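# Hang a framed picture on two wall hooks by its wire

## Task

Get the wire on the back of the picture over both wall hooks so the picture ends up hanging upright, level and with its front facing outward. It must be lowered onto the hooks under control; if it drops onto them, the goal is not met.

## Robot and tools

Robot: two arms, left_arm and right_arm, each with a two-finger gripper. In the scene frame the origin sits at table-top height halfway between the nominal arm bases, +z points up, +x points out over the table, and left_arm is on the +y side. These are frame names, not sides of any image. Calibrated bases: left_arm at (+0.042, +0.324, 0) m, quat_wxyz (+1.000, 0, 0, +0.012); right_arm at (+0.039, -0.281, 0) m, quat_wxyz (+1.000, 0, 0, +0.021). A two-camera stand is fixed behind the arms. The gripper's fingers point along its own +z and close along its own y. end_effector_position is the point between the finger pads, just under 1 cm behind the tips.

The 14-number row. Every command uses rows of 14 numbers, each in [-1, 1]: left_arm dx, dy, dz, rx, ry, rz, opening, then right_arm in the same seven slots. dx, dy, dz are offsets along the scene axes and rx, ry, rz form one rotation vector, which turns the gripper about its Hand target position. Scale: 1.0 equals 0.6 m or 180 degrees. These six are offsets from the arm's Hand target as it stood when the action or move began, not absolute poses; sending the same offset again moves the arm further. A translation longer than 1.0 may be shortened along its direction. Zeros in all six mean no new pose for that arm. Opening is absolute: +1 fully open (pad gap about 87 mm), +0.5 about 59 to 75 mm, 0 about 31 to 49 mm, -0.5 about 8 to 21 mm, -1 closed. Always resend the opening you want; a 0 there is a real command to half-close.

execute_actions: argument actions is a list of actions; each action is a table of up to 15 rows, one row per 1/30 s step. A short table repeats its last row until step 15. Each row in an action counts from the action's start pose, not the row before. Optional cameras: a list of names, ["all"], or []; if omitted, images come only with an empty actions list. An empty list also reports the scene number and fields normally omitted.

move: target is one 14-number row or a list of up to 15 rows; all rows offset from the same starting Hand targets. The gripper travels a straight line, turning the shorter way. speed is the path's top speed in m/s, 0.002 to 2.9 (default 0.25), one number or one per target; rotation is capped at twice that in rad/s. blend (metres, one value or one per target) rounds corners in a list; 0 stops at each. opening_speed (0.2 or more, per second on the -1..+1 scale) eases the finger change. blocking=false returns after about 0.5 s while the move continues. The whole move caps at 10 s. Openings in later targets change only after all arms come to rest there. Moves do not avoid obstacles or the other arm; fast moves lag, overshoot and hit harder. Avoid paths passing near an arm's own base, which can whip the elbow around. The result adds a move: line with an ending (done, off_target, moving, held, fault) and limits such as paced (pose clipped) or held (step withheld). done means resting within 10 mm and 2 degrees; it says nothing about contact.

wait: seconds from 0 to 3600; sends nothing new, lets a running move continue and may return early. stop: brakes the running move; braking needs room. zoom_image: camera (cam_head_left, cam_head_right, cam_left_wrist, cam_right_wrist) and region [x0, y0, x1, y1] in pixels of that camera's newest image, at most 504 by 504. finished_scene: scene is this scene's number; irreversible, so call it only once the picture hangs stably on its own.

Results: end_effector_position (m) and end_effector_quat_wxyz in the scene frame, accurate to a few centimetres. Hand target is the last commanded pose after clipping; the next offsets start from it. Grippers often stop short of it because of friction and weight, more at long reach, and may tilt; check position and orientation after each move and correct with an offset. Orientation commands are clipped to 40 degrees from the measured one per step. grip_measured reports finger position on the command scale; to hold something, command roughly 0.04 (up to 0.11 near the ends) below the reading at first contact. Pads push about 20 N each. Joint torques are noisy, offset and wrap at ±28 N m on joints 1 to 3. Joint ranges (rad): waist -2.618 to 3.054, shoulder 0.000 to 3.142, elbow 0.000 to 3.142 (straight at 2.901), wrist pitch -1.571 to 1.571, wrist yaw -1.571 to 1.571, wrist roll -2.094 to 2.094.

Cameras: cam_head_left and cam_head_right (896x504, on one bar behind the arms) and two wrist cameras (896x504). Calibration may be off by a few degrees or millimetres.

Avoid: dropping or releasing the picture while it moves, slamming into the wall or hooks, pushing hard, knocking anything off the table, and any contact or squeeze between the two arms or their wrist cameras. A blocked arm keeps pressing until told to back off; command it back past its gripper. Holding loads or straining at full reach heats motors; at 90 °C the arm folds and stops working for the rest of the scene. The scene keeps running while you think, and loose objects may occasionally get nudged.

Each tool is called after "Request:" as a command line: name --argument value for each argument, lists and objects as JSON in quotes; but a table of rows of numbers goes row by row, as --pt "numbers of a row", without its own name.

## Session

Request:
execute_actions --actions '[]'

Scene clock: 0.00 s.
left_arm: end_effector_position=(+0.3927, +0.0419, +0.2737) grip_measured=+1.000 end_effector_quat_wxyz=(+0.493, +0.020, +0.861, -0.119) | right_arm: end_effector_position=(+0.3448, -0.1352, +0.2999) grip_measured=+1.000 end_effector_quat_wxyz=(+0.544, +0.021, +0.833, +0.098)
Joint positions: left_arm=[-0.843 1.571 1.56 -0.568 -0.482 -0.508 1] | right_arm=[0.571 1.086 1.211 -0.566 0.422 0.393 1]
Joint velocities: within noise
Joint torques (N m): no reading
Heat: left arm: 28 °C; right arm: 28 °C.
Hand target: left_arm +0.3928, +0.0421, +0.2802; +0.498, +0.018, +0.858, -0.123 | right_arm +0.3445, -0.1355, +0.3035; +0.547, +0.022, +0.831, +0.100
Tool commands: left_gripper/opening=+1.0 right_gripper/opening=+1.0

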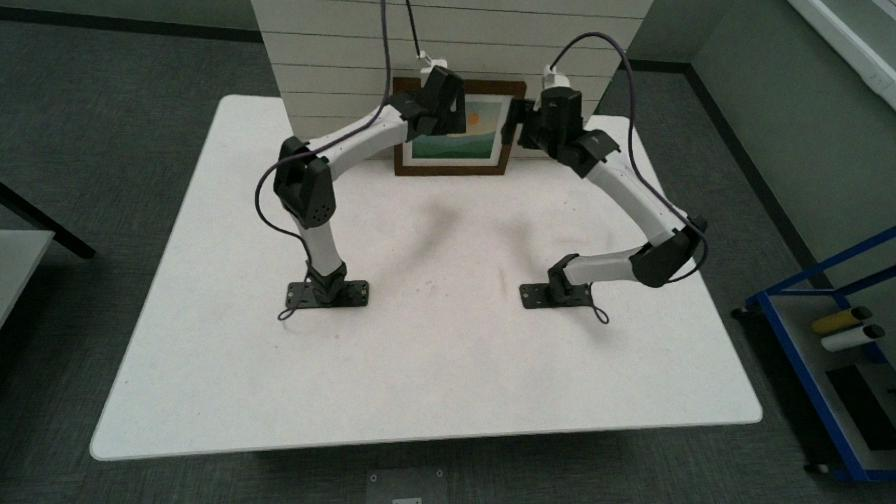

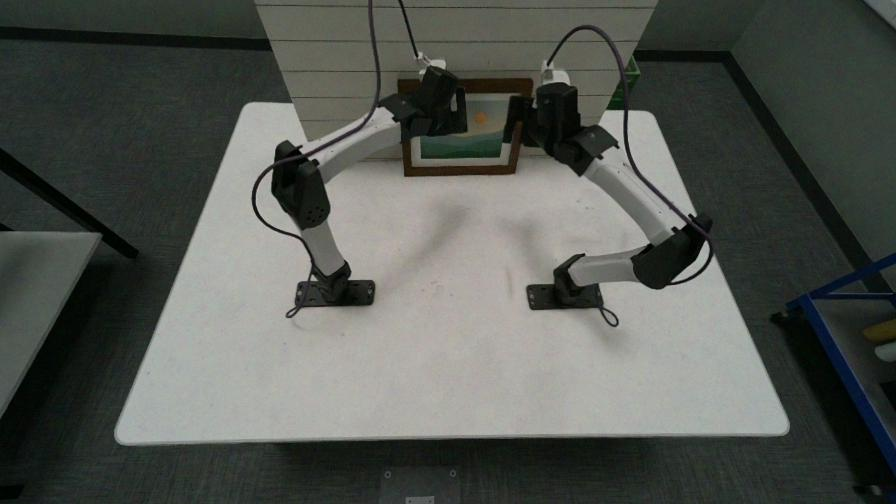

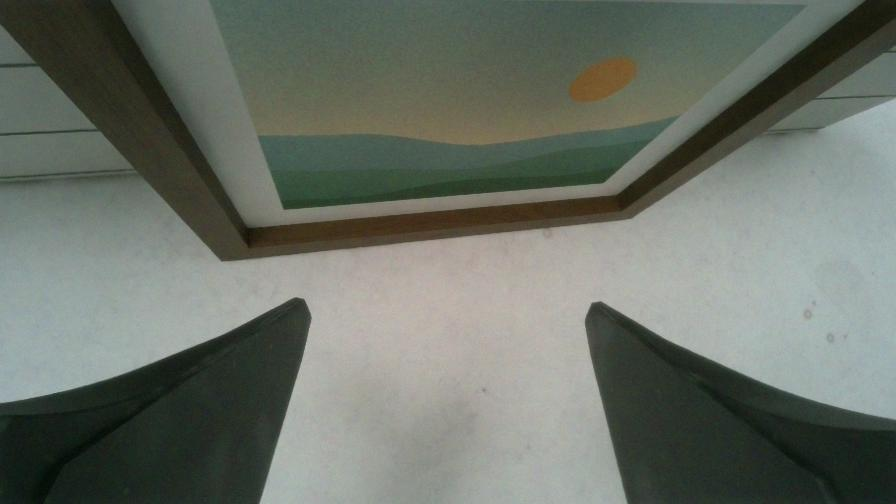

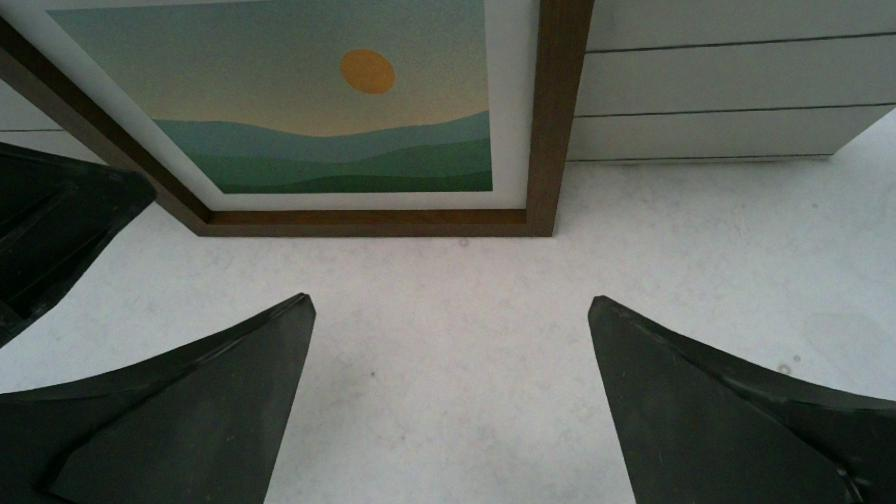

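Request:
zoom_image --camera "cam_head_left" --region '[240, 0, 680, 200]'

Request:
zoom_image --camera "cam_head_right" --region '[240, 0, 680, 200]'

Scaled by 1.145.

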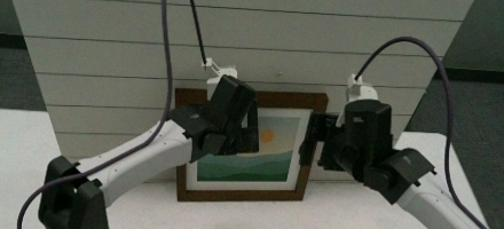

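Scaled by 1.145.

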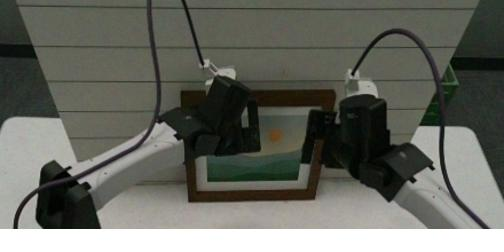

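Request:
move --target '[-0.238,0.43,0.083,0.0307,-0.330,0.0772,1,-0.1575,-0.241,0.044,-0.0457,-0.295,-0.05,1]' --speed 0.4 --cameras '["all"]'

Scene clock: 9.57 s.
left_arm: end_effector_position=(+0.2518, +0.2985, +0.3274) grip_measured=+1.000 end_effector_quat_wxyz=(+0.861, +0.009, +0.509, +0.008) | right_arm: end_effector_position=(+0.2522, -0.2826, +0.3281) grip_measured=+1.000 end_effector_quat_wxyz=(+0.859, +0.005, +0.512, -0.010)
Joint positions: left_arm=[-0.632 0.048 0.268 0.367 -0.516 0.344 1] | right_arm=[0.005 0.021 0.307 0.211 0.062 -0.036 1]
Joint torques (N m): left_arm=[0.9 1.74 6.8 1.64 0.19 -0.16] | right_arm=[-0.92 2.22 5.94 1.77 -0.27 0.19]
Heat: left arm: 30 °C; right arm: 29 °C.
Hand target: left_arm +0.2500, +0.3001, +0.3299; +0.866, +0.000, +0.500, +0.000 | right_arm +0.2500, -0.2801, +0.3299; +0.866, +0.000, +0.500, +0.000
Off the commanded pose: left_arm 0.004 m, 2 deg | right_arm 0.004 m, 2 deg.
joint sent to its limit (right arm) — joint 2 (shoulder), lower limit. The joint targets still meet the commanded pose.
move: done
cam_left_wrist: T_world_to_cam=[[0.02038, -0.99977, -0.00616, 0.2927], [-0.37396, -0.00191, -0.92744, 0.4189], [0.92722, 0.0212, -0.37391, 0.02566]] pos_world=[0.12689, 0.29289, 0.3999]
cam_right_wrist: T_world_to_cam=[[-0.01907, -0.99944, 0.02757, -0.28819], [-0.32908, -0.01977, -0.94409, 0.41187], [0.94411, -0.02708, -0.32852, 0.00768]] pos_world=[0.12279, -0.27968, 0.39932]

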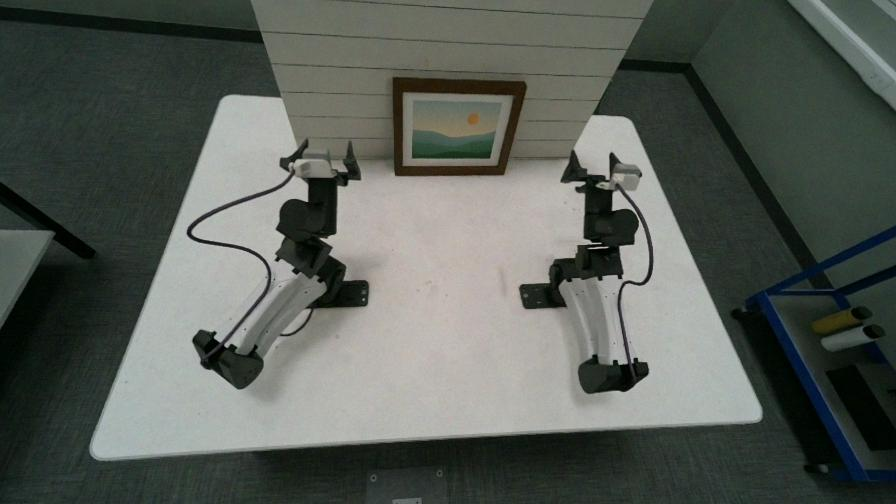

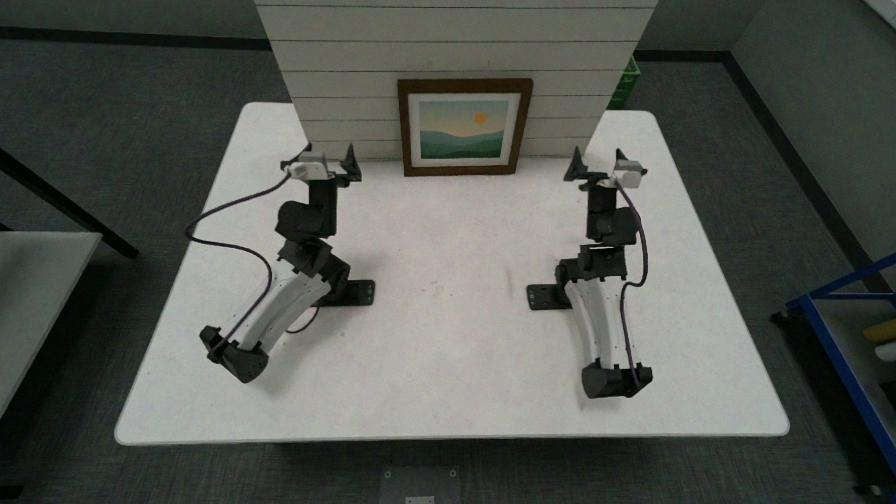

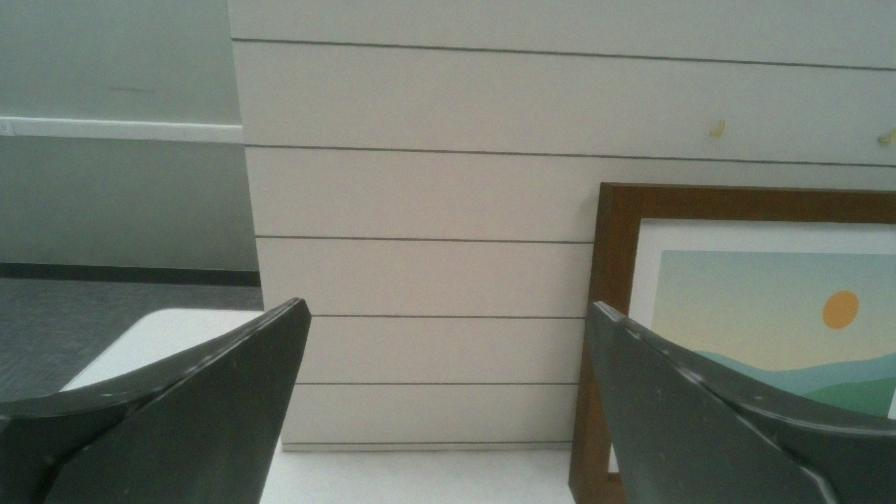

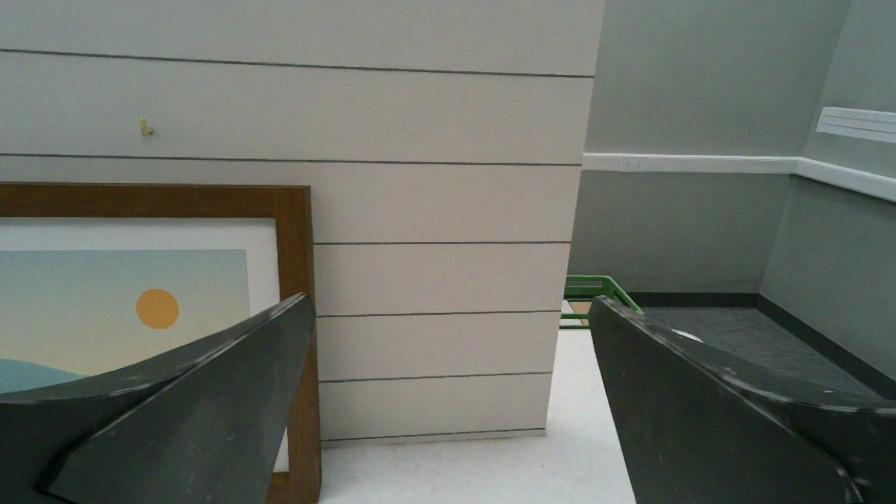

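Request:
zoom_image --camera "cam_left_wrist" --region '[640, 60, 896, 240]'

Request:
zoom_image --camera "cam_right_wrist" --region '[0, 60, 256, 240]'

Request:
zoom_image --camera "cam_head_left" --region '[360, 0, 560, 190]'

Request:
zoom_image --camera "cam_head_right" --region '[360, 0, 560, 190]'

Scaled by 1.969.

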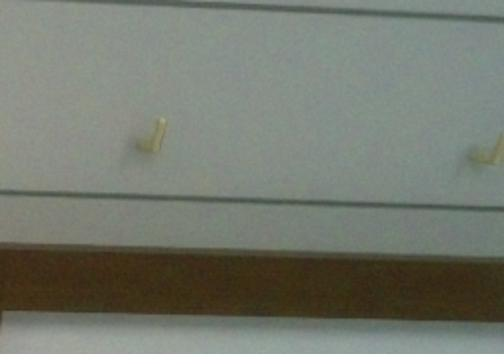

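Scaled by 1.969.

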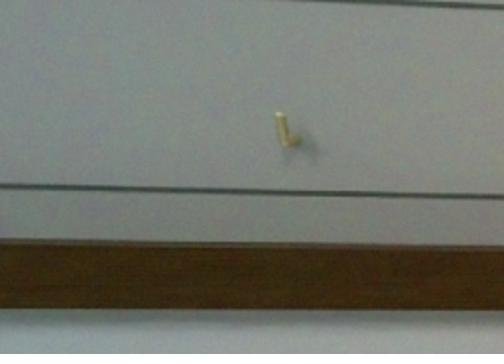

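Scaled by 2.520.

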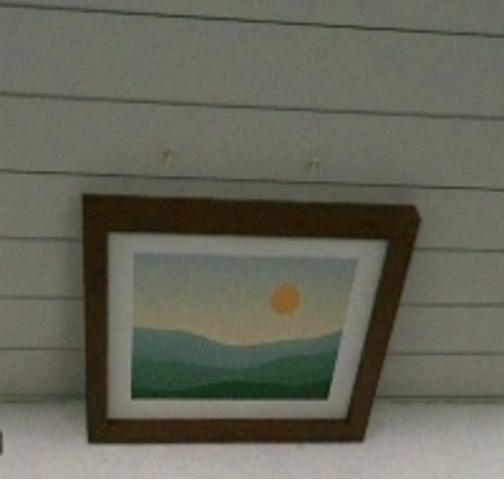

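Scaled by 2.520.

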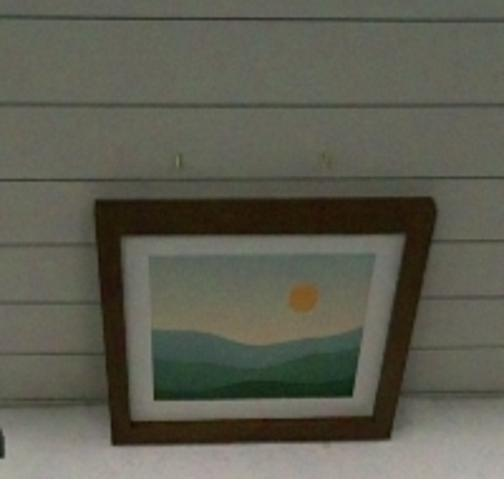

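Request:
move --target '[0.3,-0.05,-0.3833,0.0786,0.1844,-0.4453,0.0,0.3,0.0168,-0.3833,-0.0766,0.1863,0.4343,0.0]' --speed 0.35 --cameras '["all"]'

Scene clock: 40.60 s.
left_arm: end_effector_position=(+0.4265, +0.2716, +0.1005) grip_measured=+0.000 end_effector_quat_wxyz=(+0.535, +0.357, +0.610, -0.463) | right_arm: end_effector_position=(+0.4283, -0.2715, +0.0997) grip_measured=+0.000 end_effector_quat_wxyz=(+0.557, -0.330, +0.623, +0.439)
Joint positions: left_arm=[0.309 1.961 0.863 0.74 1.576 0.173 0.5] | right_arm=[-0.487 2.001 0.868 0.895 -1.6 -0.058 0.5]
Joint torques (N m): left_arm=[-0.62 -6.83 7.86 1.48 0.25 0.06] | right_arm=[0.39 -7.39 7.39 1.57 -0.38 0.11]
Heat: left arm: 32 °C; right arm: 30 °C.
Hand target: left_arm +0.4300, +0.2702, +0.1001; +0.493, +0.413, +0.587, -0.492 | right_arm +0.4300, -0.2700, +0.1000; +0.500, -0.405, +0.595, +0.482
Off the commanded pose: left_arm 0.004 m, 9 deg | right_arm 0.002 m, 12 deg.
joint sent to its limit (left arm) — joint 5 (wrist yaw), upper limit. The joint targets are off in orientation, not in position.
joint sent to its limit (right arm) — joint 5 (wrist yaw), lower limit. The joint targets are off in orientation, not in position.
move: off_target (left_arm, right_arm)
cam_left_wrist: T_world_to_cam=[[-0.92192, -0.33766, 0.18988, 0.46316], [-0.37937, 0.68778, -0.6189, 0.05775], [0.07838, -0.64261, -0.76217, 0.3607]] pos_world=[0.42064, 0.34846, 0.22271]
cam_right_wrist: T_world_to_cam=[[0.90971, -0.38341, -0.15947, -0.47941], [-0.38446, -0.63254, -0.67237, 0.08476], [0.15692, 0.67297, -0.72283, 0.33324]] pos_world=[0.41642, -0.35446, 0.22142]

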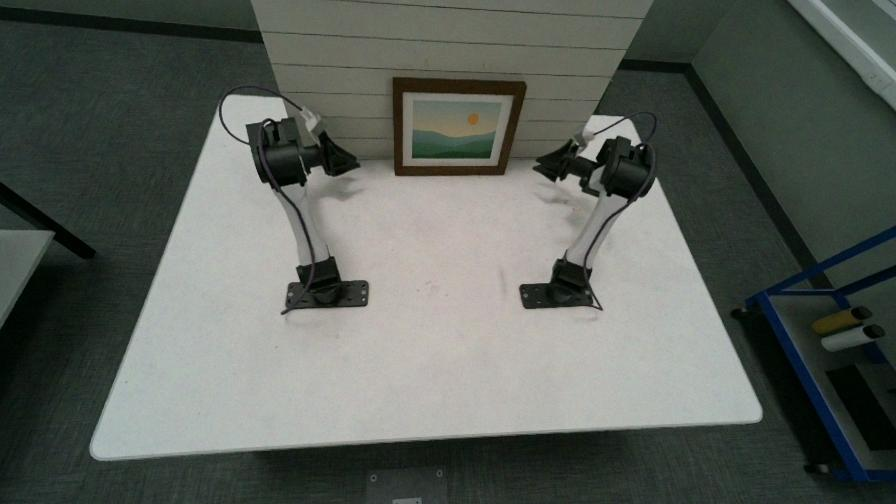

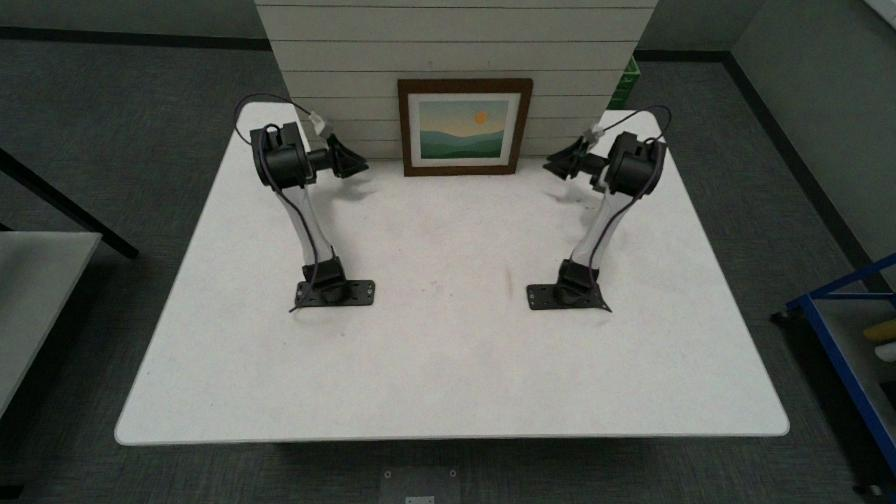

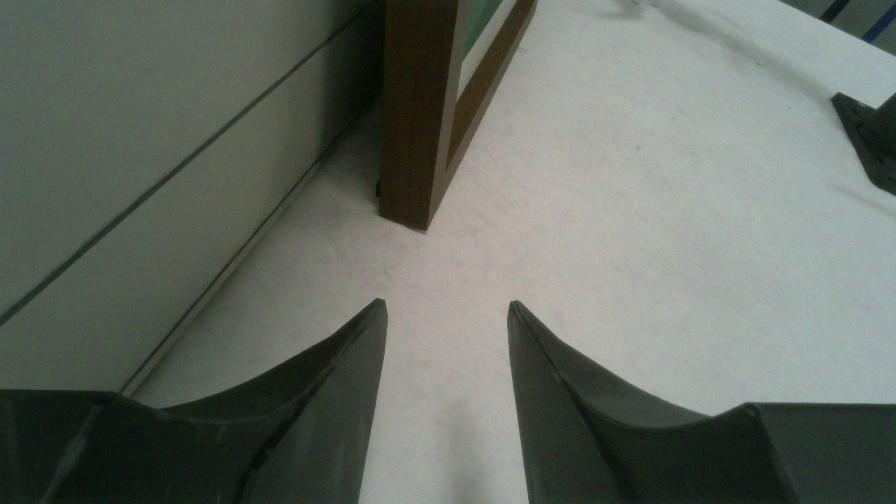

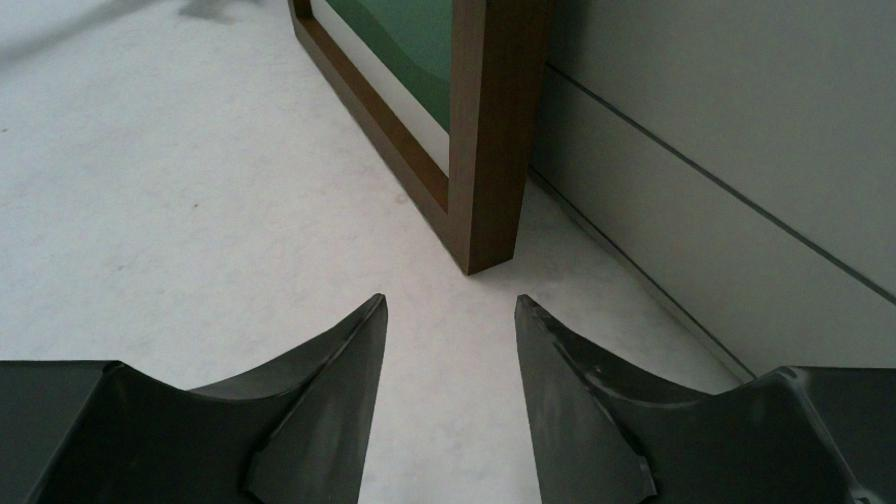

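Request:
move --target '[0.12,-0.1337,0.0632,-0.0078,0.0019,-0.0441,0.15,0.1267,0.1,0.0633,0.0097,0.0027,0.0546,0.15]' --speed 0.2 --cameras '["all"]'

Request:
zoom_image --camera "cam_left_wrist" --region '[260, 60, 600, 330]'

Request:
zoom_image --camera "cam_right_wrist" --region '[300, 60, 640, 330]'

Scene clock: 51.97 s.
left_arm: end_effector_position=(+0.4860, +0.2050, +0.1233) grip_measured=-0.091 end_effector_quat_wxyz=(+0.530, +0.471, +0.526, -0.470) | right_arm: end_effector_position=(+0.5022, -0.2122, +0.1414) grip_measured=+0.150 end_effector_quat_wxyz=(+0.512, -0.410, +0.576, +0.488)
Joint positions: left_arm=[0.105 2.124 1.205 0.71 1.586 0.213 0.455] | right_arm=[-0.28 2.172 1.308 0.845 -1.616 0.124 0.575]
Joint torques (N m): left_arm=[-3.33 -6.54 19.52 0.49 0.09 -1.67] | right_arm=[0.43 -8.88 9.74 1.24 -0.1 0.38]
Heat: left arm: 32 °C; right arm: 31 °C.
Hand target: left_arm +0.5020, +0.1899, +0.1379; +0.461, +0.445, +0.552, -0.533 | right_arm +0.5061, -0.2100, +0.1381; +0.460, -0.445, +0.553, +0.533
Off the commanded pose: left_arm 0.026 m, 12 deg | right_arm 0.006 m, 9 deg.
joint read past its limit (left arm) — joint 5 (wrist yaw), upper limit.
joint sent to its limit (left arm) — joint 5 (wrist yaw), upper limit. The joint targets are off in orientation, not in position.
joint sent to its limit (right arm) — joint 5 (wrist yaw), lower limit. The joint targets are off in orientation, not in position.
move: off_target (left_arm, right_arm)
cam_left_wrist: T_world_to_cam=[[-0.99057, -0.13695, 0.00301, 0.50646], [-0.10774, 0.76529, -0.6346, -0.00577], [0.08461, -0.62894, -0.77284, 0.32609]] pos_world=[0.47348, 0.27887, 0.24683]
cam_right_wrist: T_world_to_cam=[[0.97733, -0.1734, -0.12146, -0.51194], [-0.20957, -0.71115, -0.67108, 0.07404], [0.02999, 0.68132, -0.73137, 0.37863]] pos_world=[0.5045, -0.29409, 0.26442]

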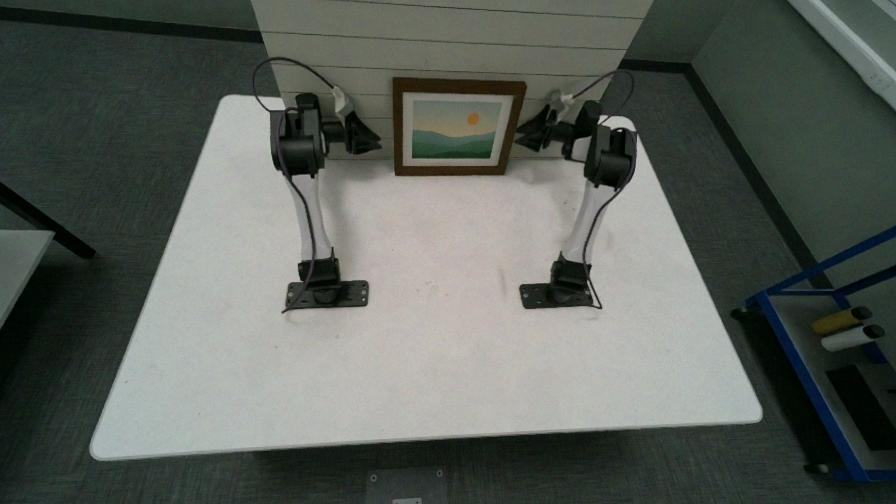

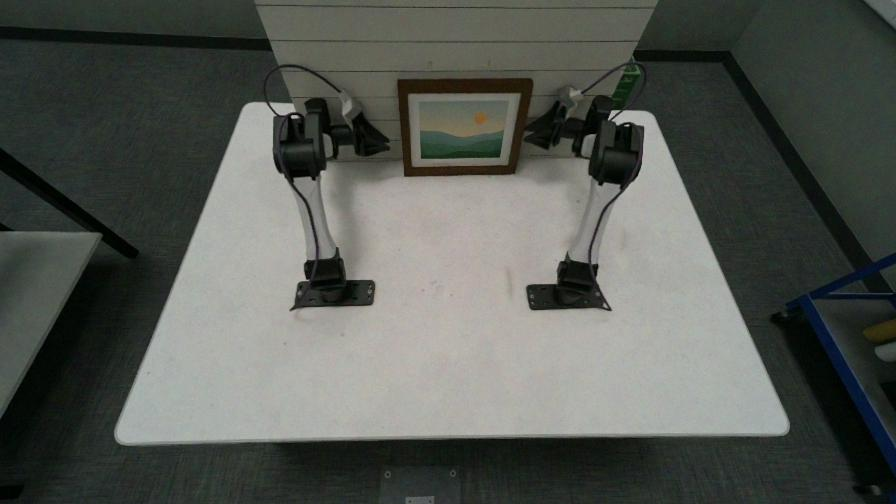

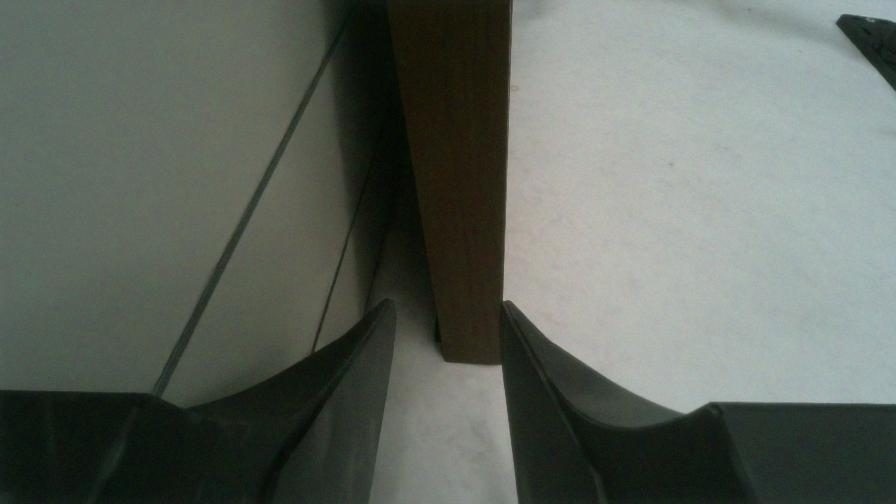

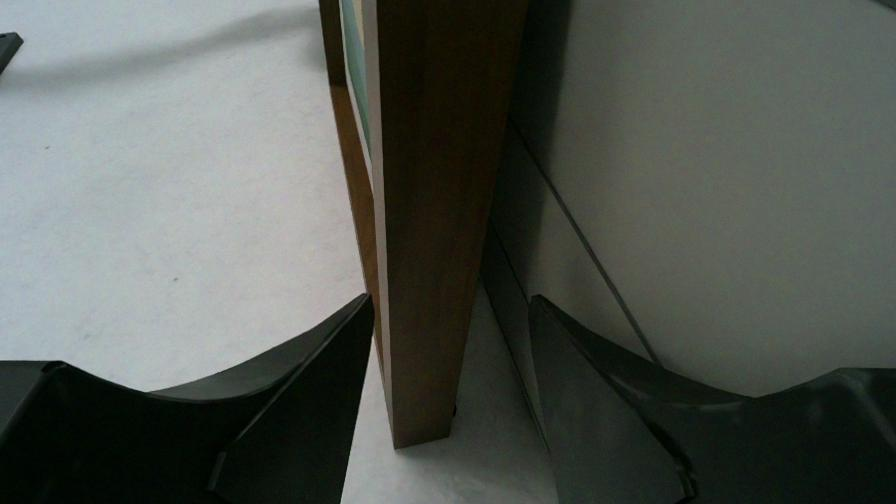

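Scaled by 1.482.

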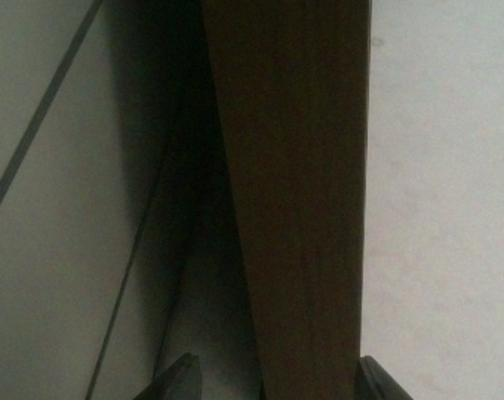

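Scaled by 1.482.

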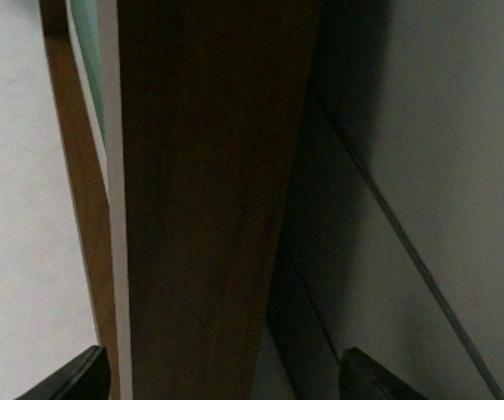

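Request:
move --pt "-0.1033 0.1 0.02 0 0 0 0.15 -0.11 -0.1 0.02 0 0 0 0.15" --pt "-0.1367 -0.0873 0.0568 0.0877 0.0016 0.4919 0.15 -0.1435 0.0858 0.0565 -0.0869 -0.0023 -0.4697 0.15" --speed 0.3 --blend '[0.03,0]' --cameras '["all"]'

Request:
zoom_image --camera "cam_left_wrist" --region '[260, 60, 640, 340]'

Request:
zoom_image --camera "cam_right_wrist" --region '[260, 60, 640, 340]'

Scene clock: 66.27 s.
left_arm: end_effector_position=(+0.4174, +0.1424, +0.1676) grip_measured=+0.150 end_effector_quat_wxyz=(+0.639, -0.004, +0.769, +0.014) | right_arm: end_effector_position=(+0.4159, -0.1612, +0.1656) grip_measured=+0.150 end_effector_quat_wxyz=(+0.637, -0.024, +0.770, +0.010)
Joint positions: left_arm=[-0.749 1.441 0.723 0.468 -0.735 -0.153 0.575] | right_arm=[0.444 1.268 0.573 0.487 0.432 0.073 0.575]
Joint torques (N m): left_arm=[-0.75 -4.4 10.36 1.81 -0.33 -0.15] | right_arm=[0.38 -3.32 10.33 1.96 0.17 0.24]
Heat: left arm: 38 °C; right arm: 35 °C.
Hand target: left_arm +0.4200, +0.1374, +0.1720; +0.641, -0.013, +0.768, +0.010 | right_arm +0.4199, -0.1585, +0.1720; +0.641, -0.013, +0.767, +0.012
Off the commanded pose: left_arm 0.007 m, 1 deg | right_arm 0.008 m, 1 deg.
move: done
cam_left_wrist: T_world_to_cam=[[0.04666, -0.99882, -0.01362, 0.12244], [-0.87711, -0.03444, -0.47904, 0.47184], [0.47801, 0.0343, -0.87769, 0.08567]] pos_world=[0.36719, 0.13561, 0.30289]
cam_right_wrist: T_world_to_cam=[[0.06816, -0.99714, 0.03258, -0.19598], [-0.84927, -0.07512, -0.52258, 0.45241], [0.52354, 0.00795, -0.85196, 0.07036]] pos_world=[0.36074, -0.16199, 0.30275]

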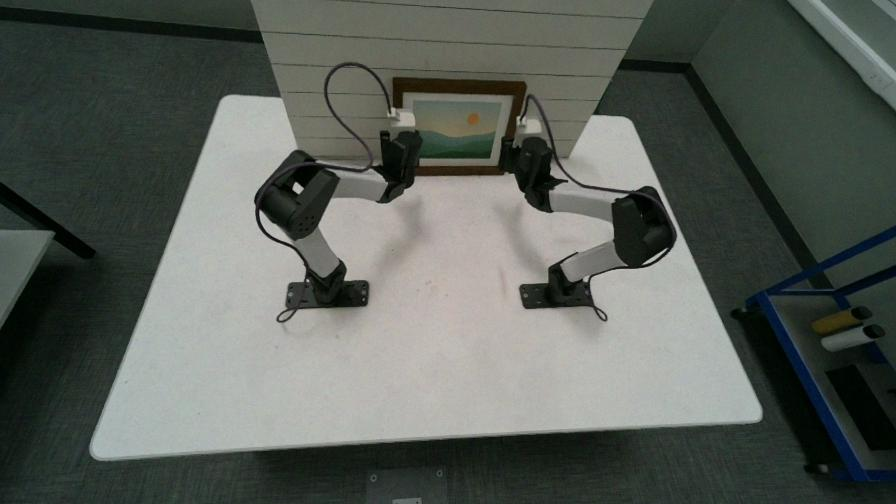

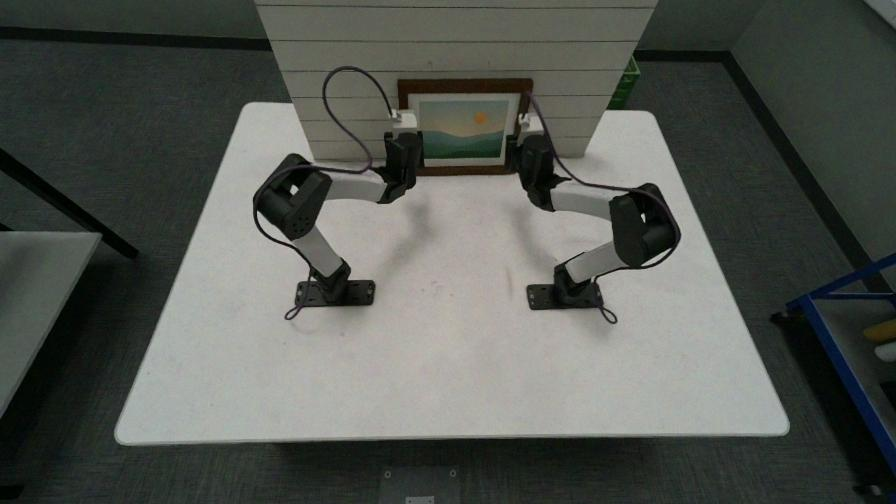

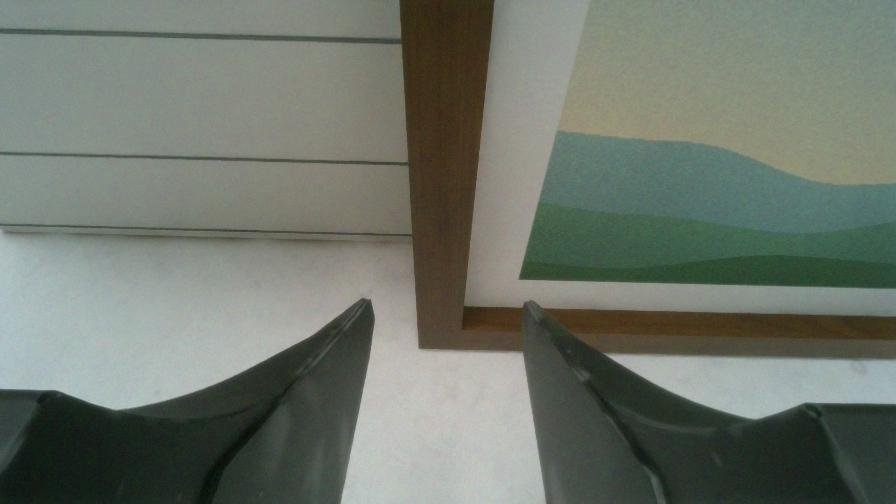

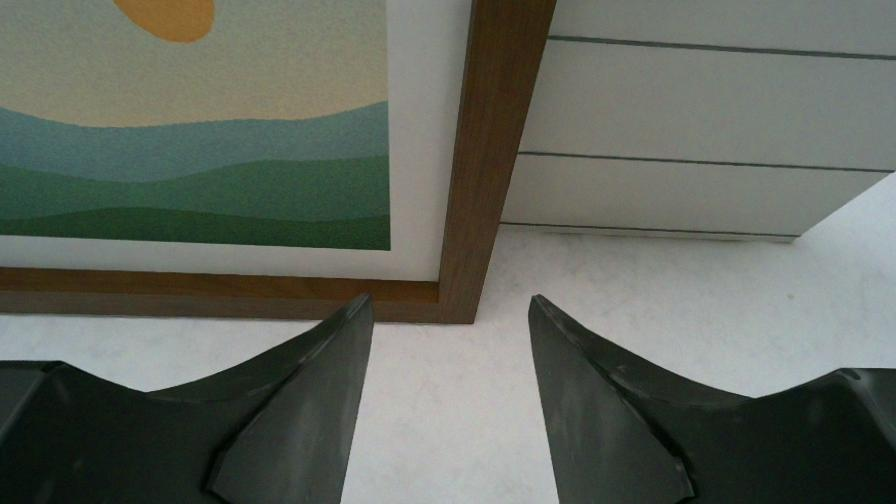

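Scaled by 1.326.

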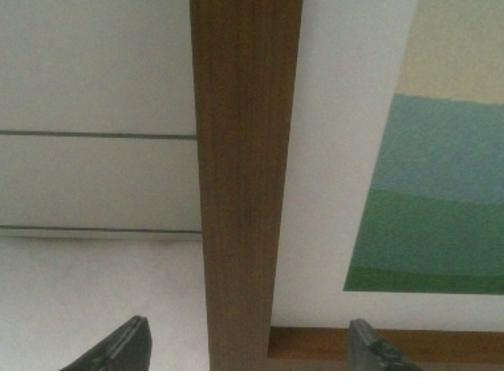

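Scaled by 1.326.

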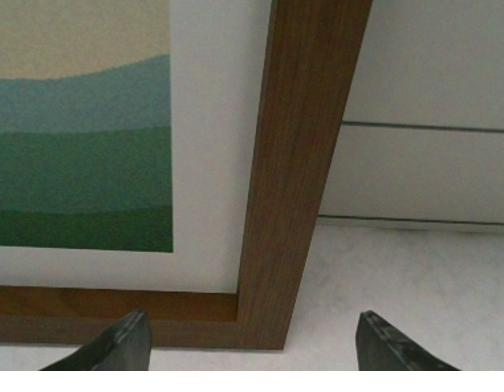

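Request:
move --target '[0.0917,0.0062,-0.0167,0,0,0,0.15,0.0917,-0.0183,-0.0167,0,0,0,0.15]' --speed 0.15 --cameras '["cam_left_wrist","cam_right_wrist"]'

Request:
zoom_image --camera "cam_left_wrist" --region '[260, 120, 640, 400]'

Request:
zoom_image --camera "cam_right_wrist" --region '[260, 120, 640, 400]'

Scene clock: 72.97 s.
left_arm: end_effector_position=(+0.4655, +0.1422, +0.1528) grip_measured=+0.150 end_effector_quat_wxyz=(+0.629, -0.007, +0.777, +0.013) | right_arm: end_effector_position=(+0.4661, -0.1734, +0.1513) grip_measured=+0.150 end_effector_quat_wxyz=(+0.628, -0.012, +0.778, +0.001)
Joint positions: left_arm=[-0.648 1.617 0.844 0.513 -0.636 -0.144 0.575] | right_arm=[0.335 1.482 0.696 0.559 0.352 0.066 0.575]
Joint torques (N m): left_arm=[0.92 -5.6 10.18 2.14 -0.1 0.08] | right_arm=[-0.95 -4.88 9.99 2.28 -0.21 0.04]
Heat: left arm: 38 °C; right arm: 34 °C.
Hand target: left_arm +0.4750, +0.1412, +0.1620; +0.641, -0.013, +0.768, +0.011 | right_arm +0.4749, -0.1695, +0.1620; +0.641, -0.013, +0.767, +0.011
Off the commanded pose: left_arm 0.013 m, 2 deg | right_arm 0.014 m, 2 deg.
move: off_target (left_arm, right_arm)
cam_left_wrist: T_world_to_cam=[[0.05064, -0.99867, -0.01001, 0.11732], [-0.88803, -0.04043, -0.45801, 0.50969], [0.45699, 0.03208, -0.88889, 0.0615]] pos_world=[0.41857, 0.1358, 0.28928]
cam_right_wrist: T_world_to_cam=[[0.03967, -0.99879, 0.02908, -0.19759], [-0.86308, -0.04891, -0.5027, 0.49462], [0.50351, -0.00515, -0.86397, 0.04087]] pos_world=[0.41415, -0.17294, 0.2897]

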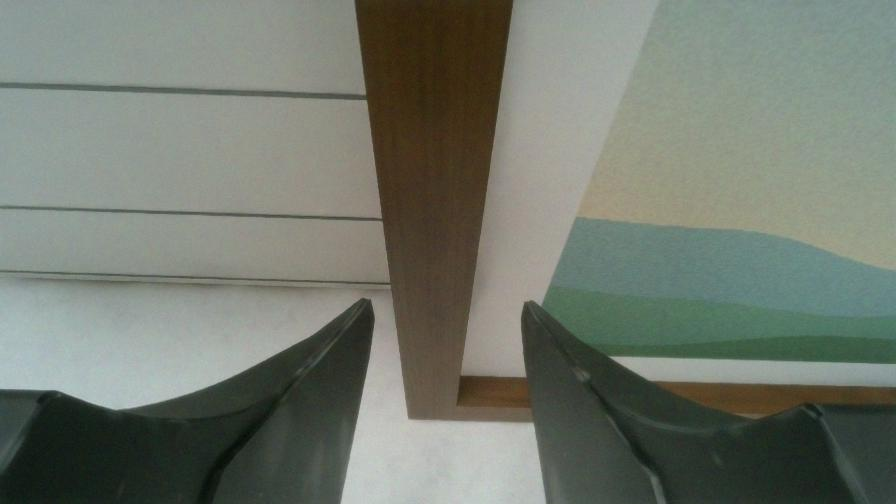

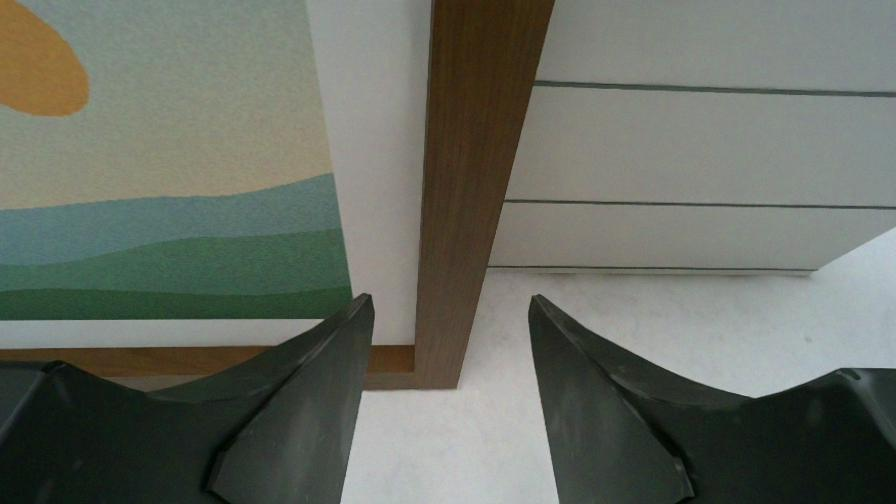

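Scaled by 1.326.

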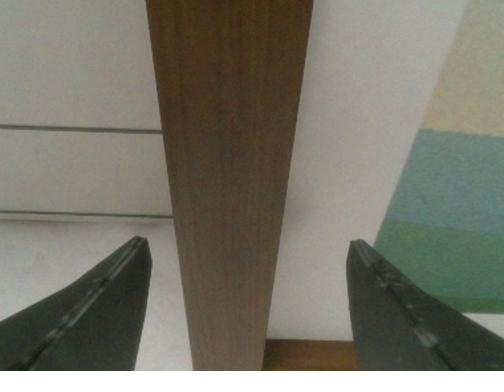

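Scaled by 1.326.

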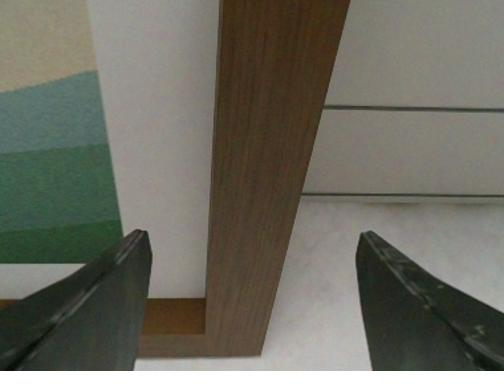

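Request:
move --target '[0.036,0.0105,0.0,0,-0.0083,0,0.15,0.036,-0.004,0.0,0,-0.0083,0,0.15]' --speed 0.1 --cameras '["cam_left_wrist","cam_right_wrist"]'

Request:
zoom_image --camera "cam_left_wrist" --region '[260, 120, 640, 400]'

Request:
zoom_image --camera "cam_right_wrist" --region '[260, 120, 640, 400]'

Scene clock: 76.23 s.
left_arm: end_effector_position=(+0.4861, +0.1483, +0.1517) grip_measured=+0.150 end_effector_quat_wxyz=(+0.637, -0.006, +0.771, +0.014) | right_arm: end_effector_position=(+0.4877, -0.1753, +0.1518) grip_measured=+0.150 end_effector_quat_wxyz=(+0.638, -0.011, +0.770, +0.002)
Joint positions: left_arm=[-0.6 1.675 0.875 0.571 -0.592 -0.115 0.575] | right_arm=[0.304 1.564 0.746 0.622 0.324 0.052 0.575]
Joint torques (N m): left_arm=[0.99 -5.93 10.25 2.31 -0.09 0.07] | right_arm=[-0.96 -5.34 9.91 2.31 -0.22 0.04]
Heat: left arm: 39 °C; right arm: 35 °C.
Hand target: left_arm +0.4965, +0.1475, +0.1619; +0.650, -0.013, +0.759, +0.010 | right_arm +0.4965, -0.1719, +0.1618; +0.651, -0.013, +0.759, +0.011
Off the commanded pose: left_arm 0.015 m, 2 deg | right_arm 0.014 m, 2 deg.
move: off_target (left_arm, right_arm)
cam_left_wrist: T_world_to_cam=[[0.05041, -0.99867, -0.01116, 0.12263], [-0.87873, -0.03904, -0.47573, 0.52562], [0.47465, 0.03379, -0.87952, 0.04067]] pos_world=[0.43639, 0.14161, 0.28719]
cam_right_wrist: T_world_to_cam=[[0.03889, -0.99884, 0.02826, -0.19991], [-0.84972, -0.04794, -0.52505, 0.51049], [0.52579, -0.0036, -0.8506, 0.01771]] pos_world=[0.43224, -0.17514, 0.28875]

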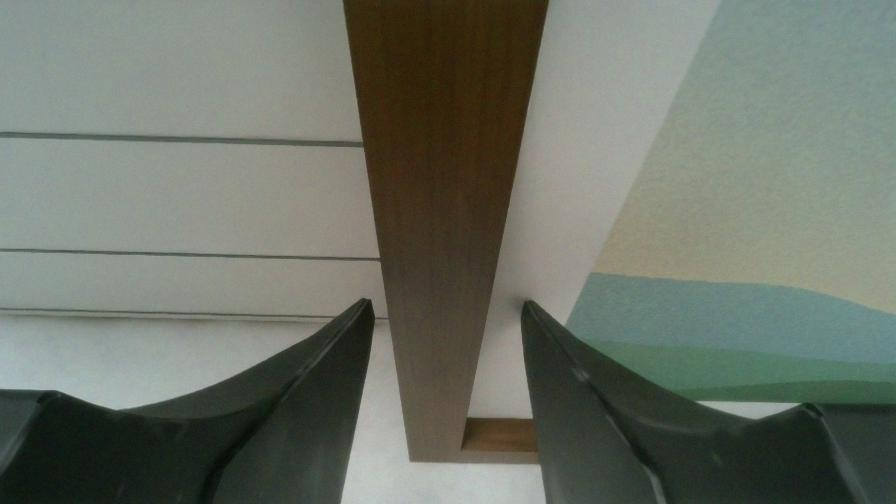

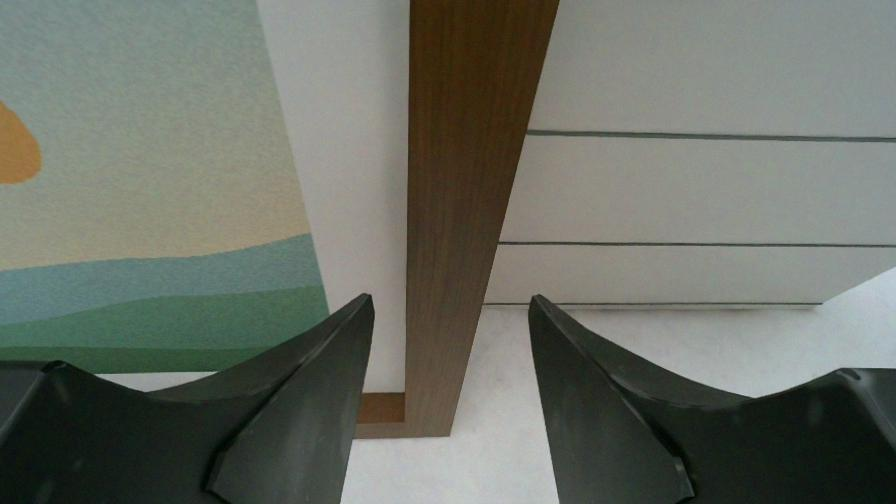

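Scaled by 1.326.

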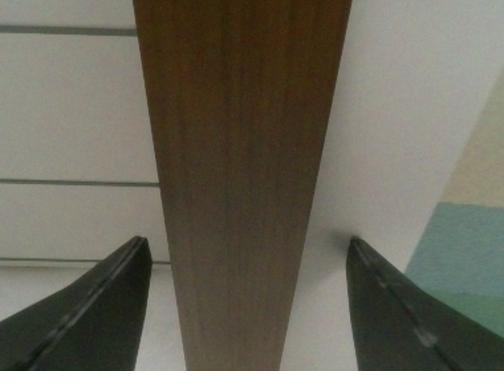

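Scaled by 1.326.

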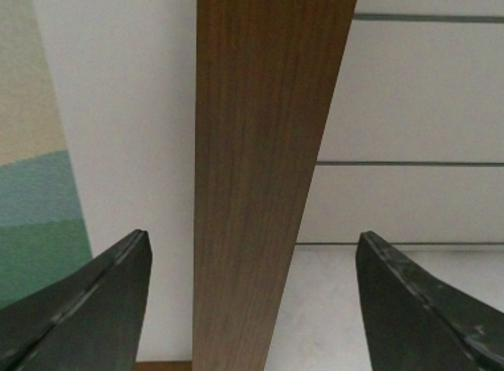

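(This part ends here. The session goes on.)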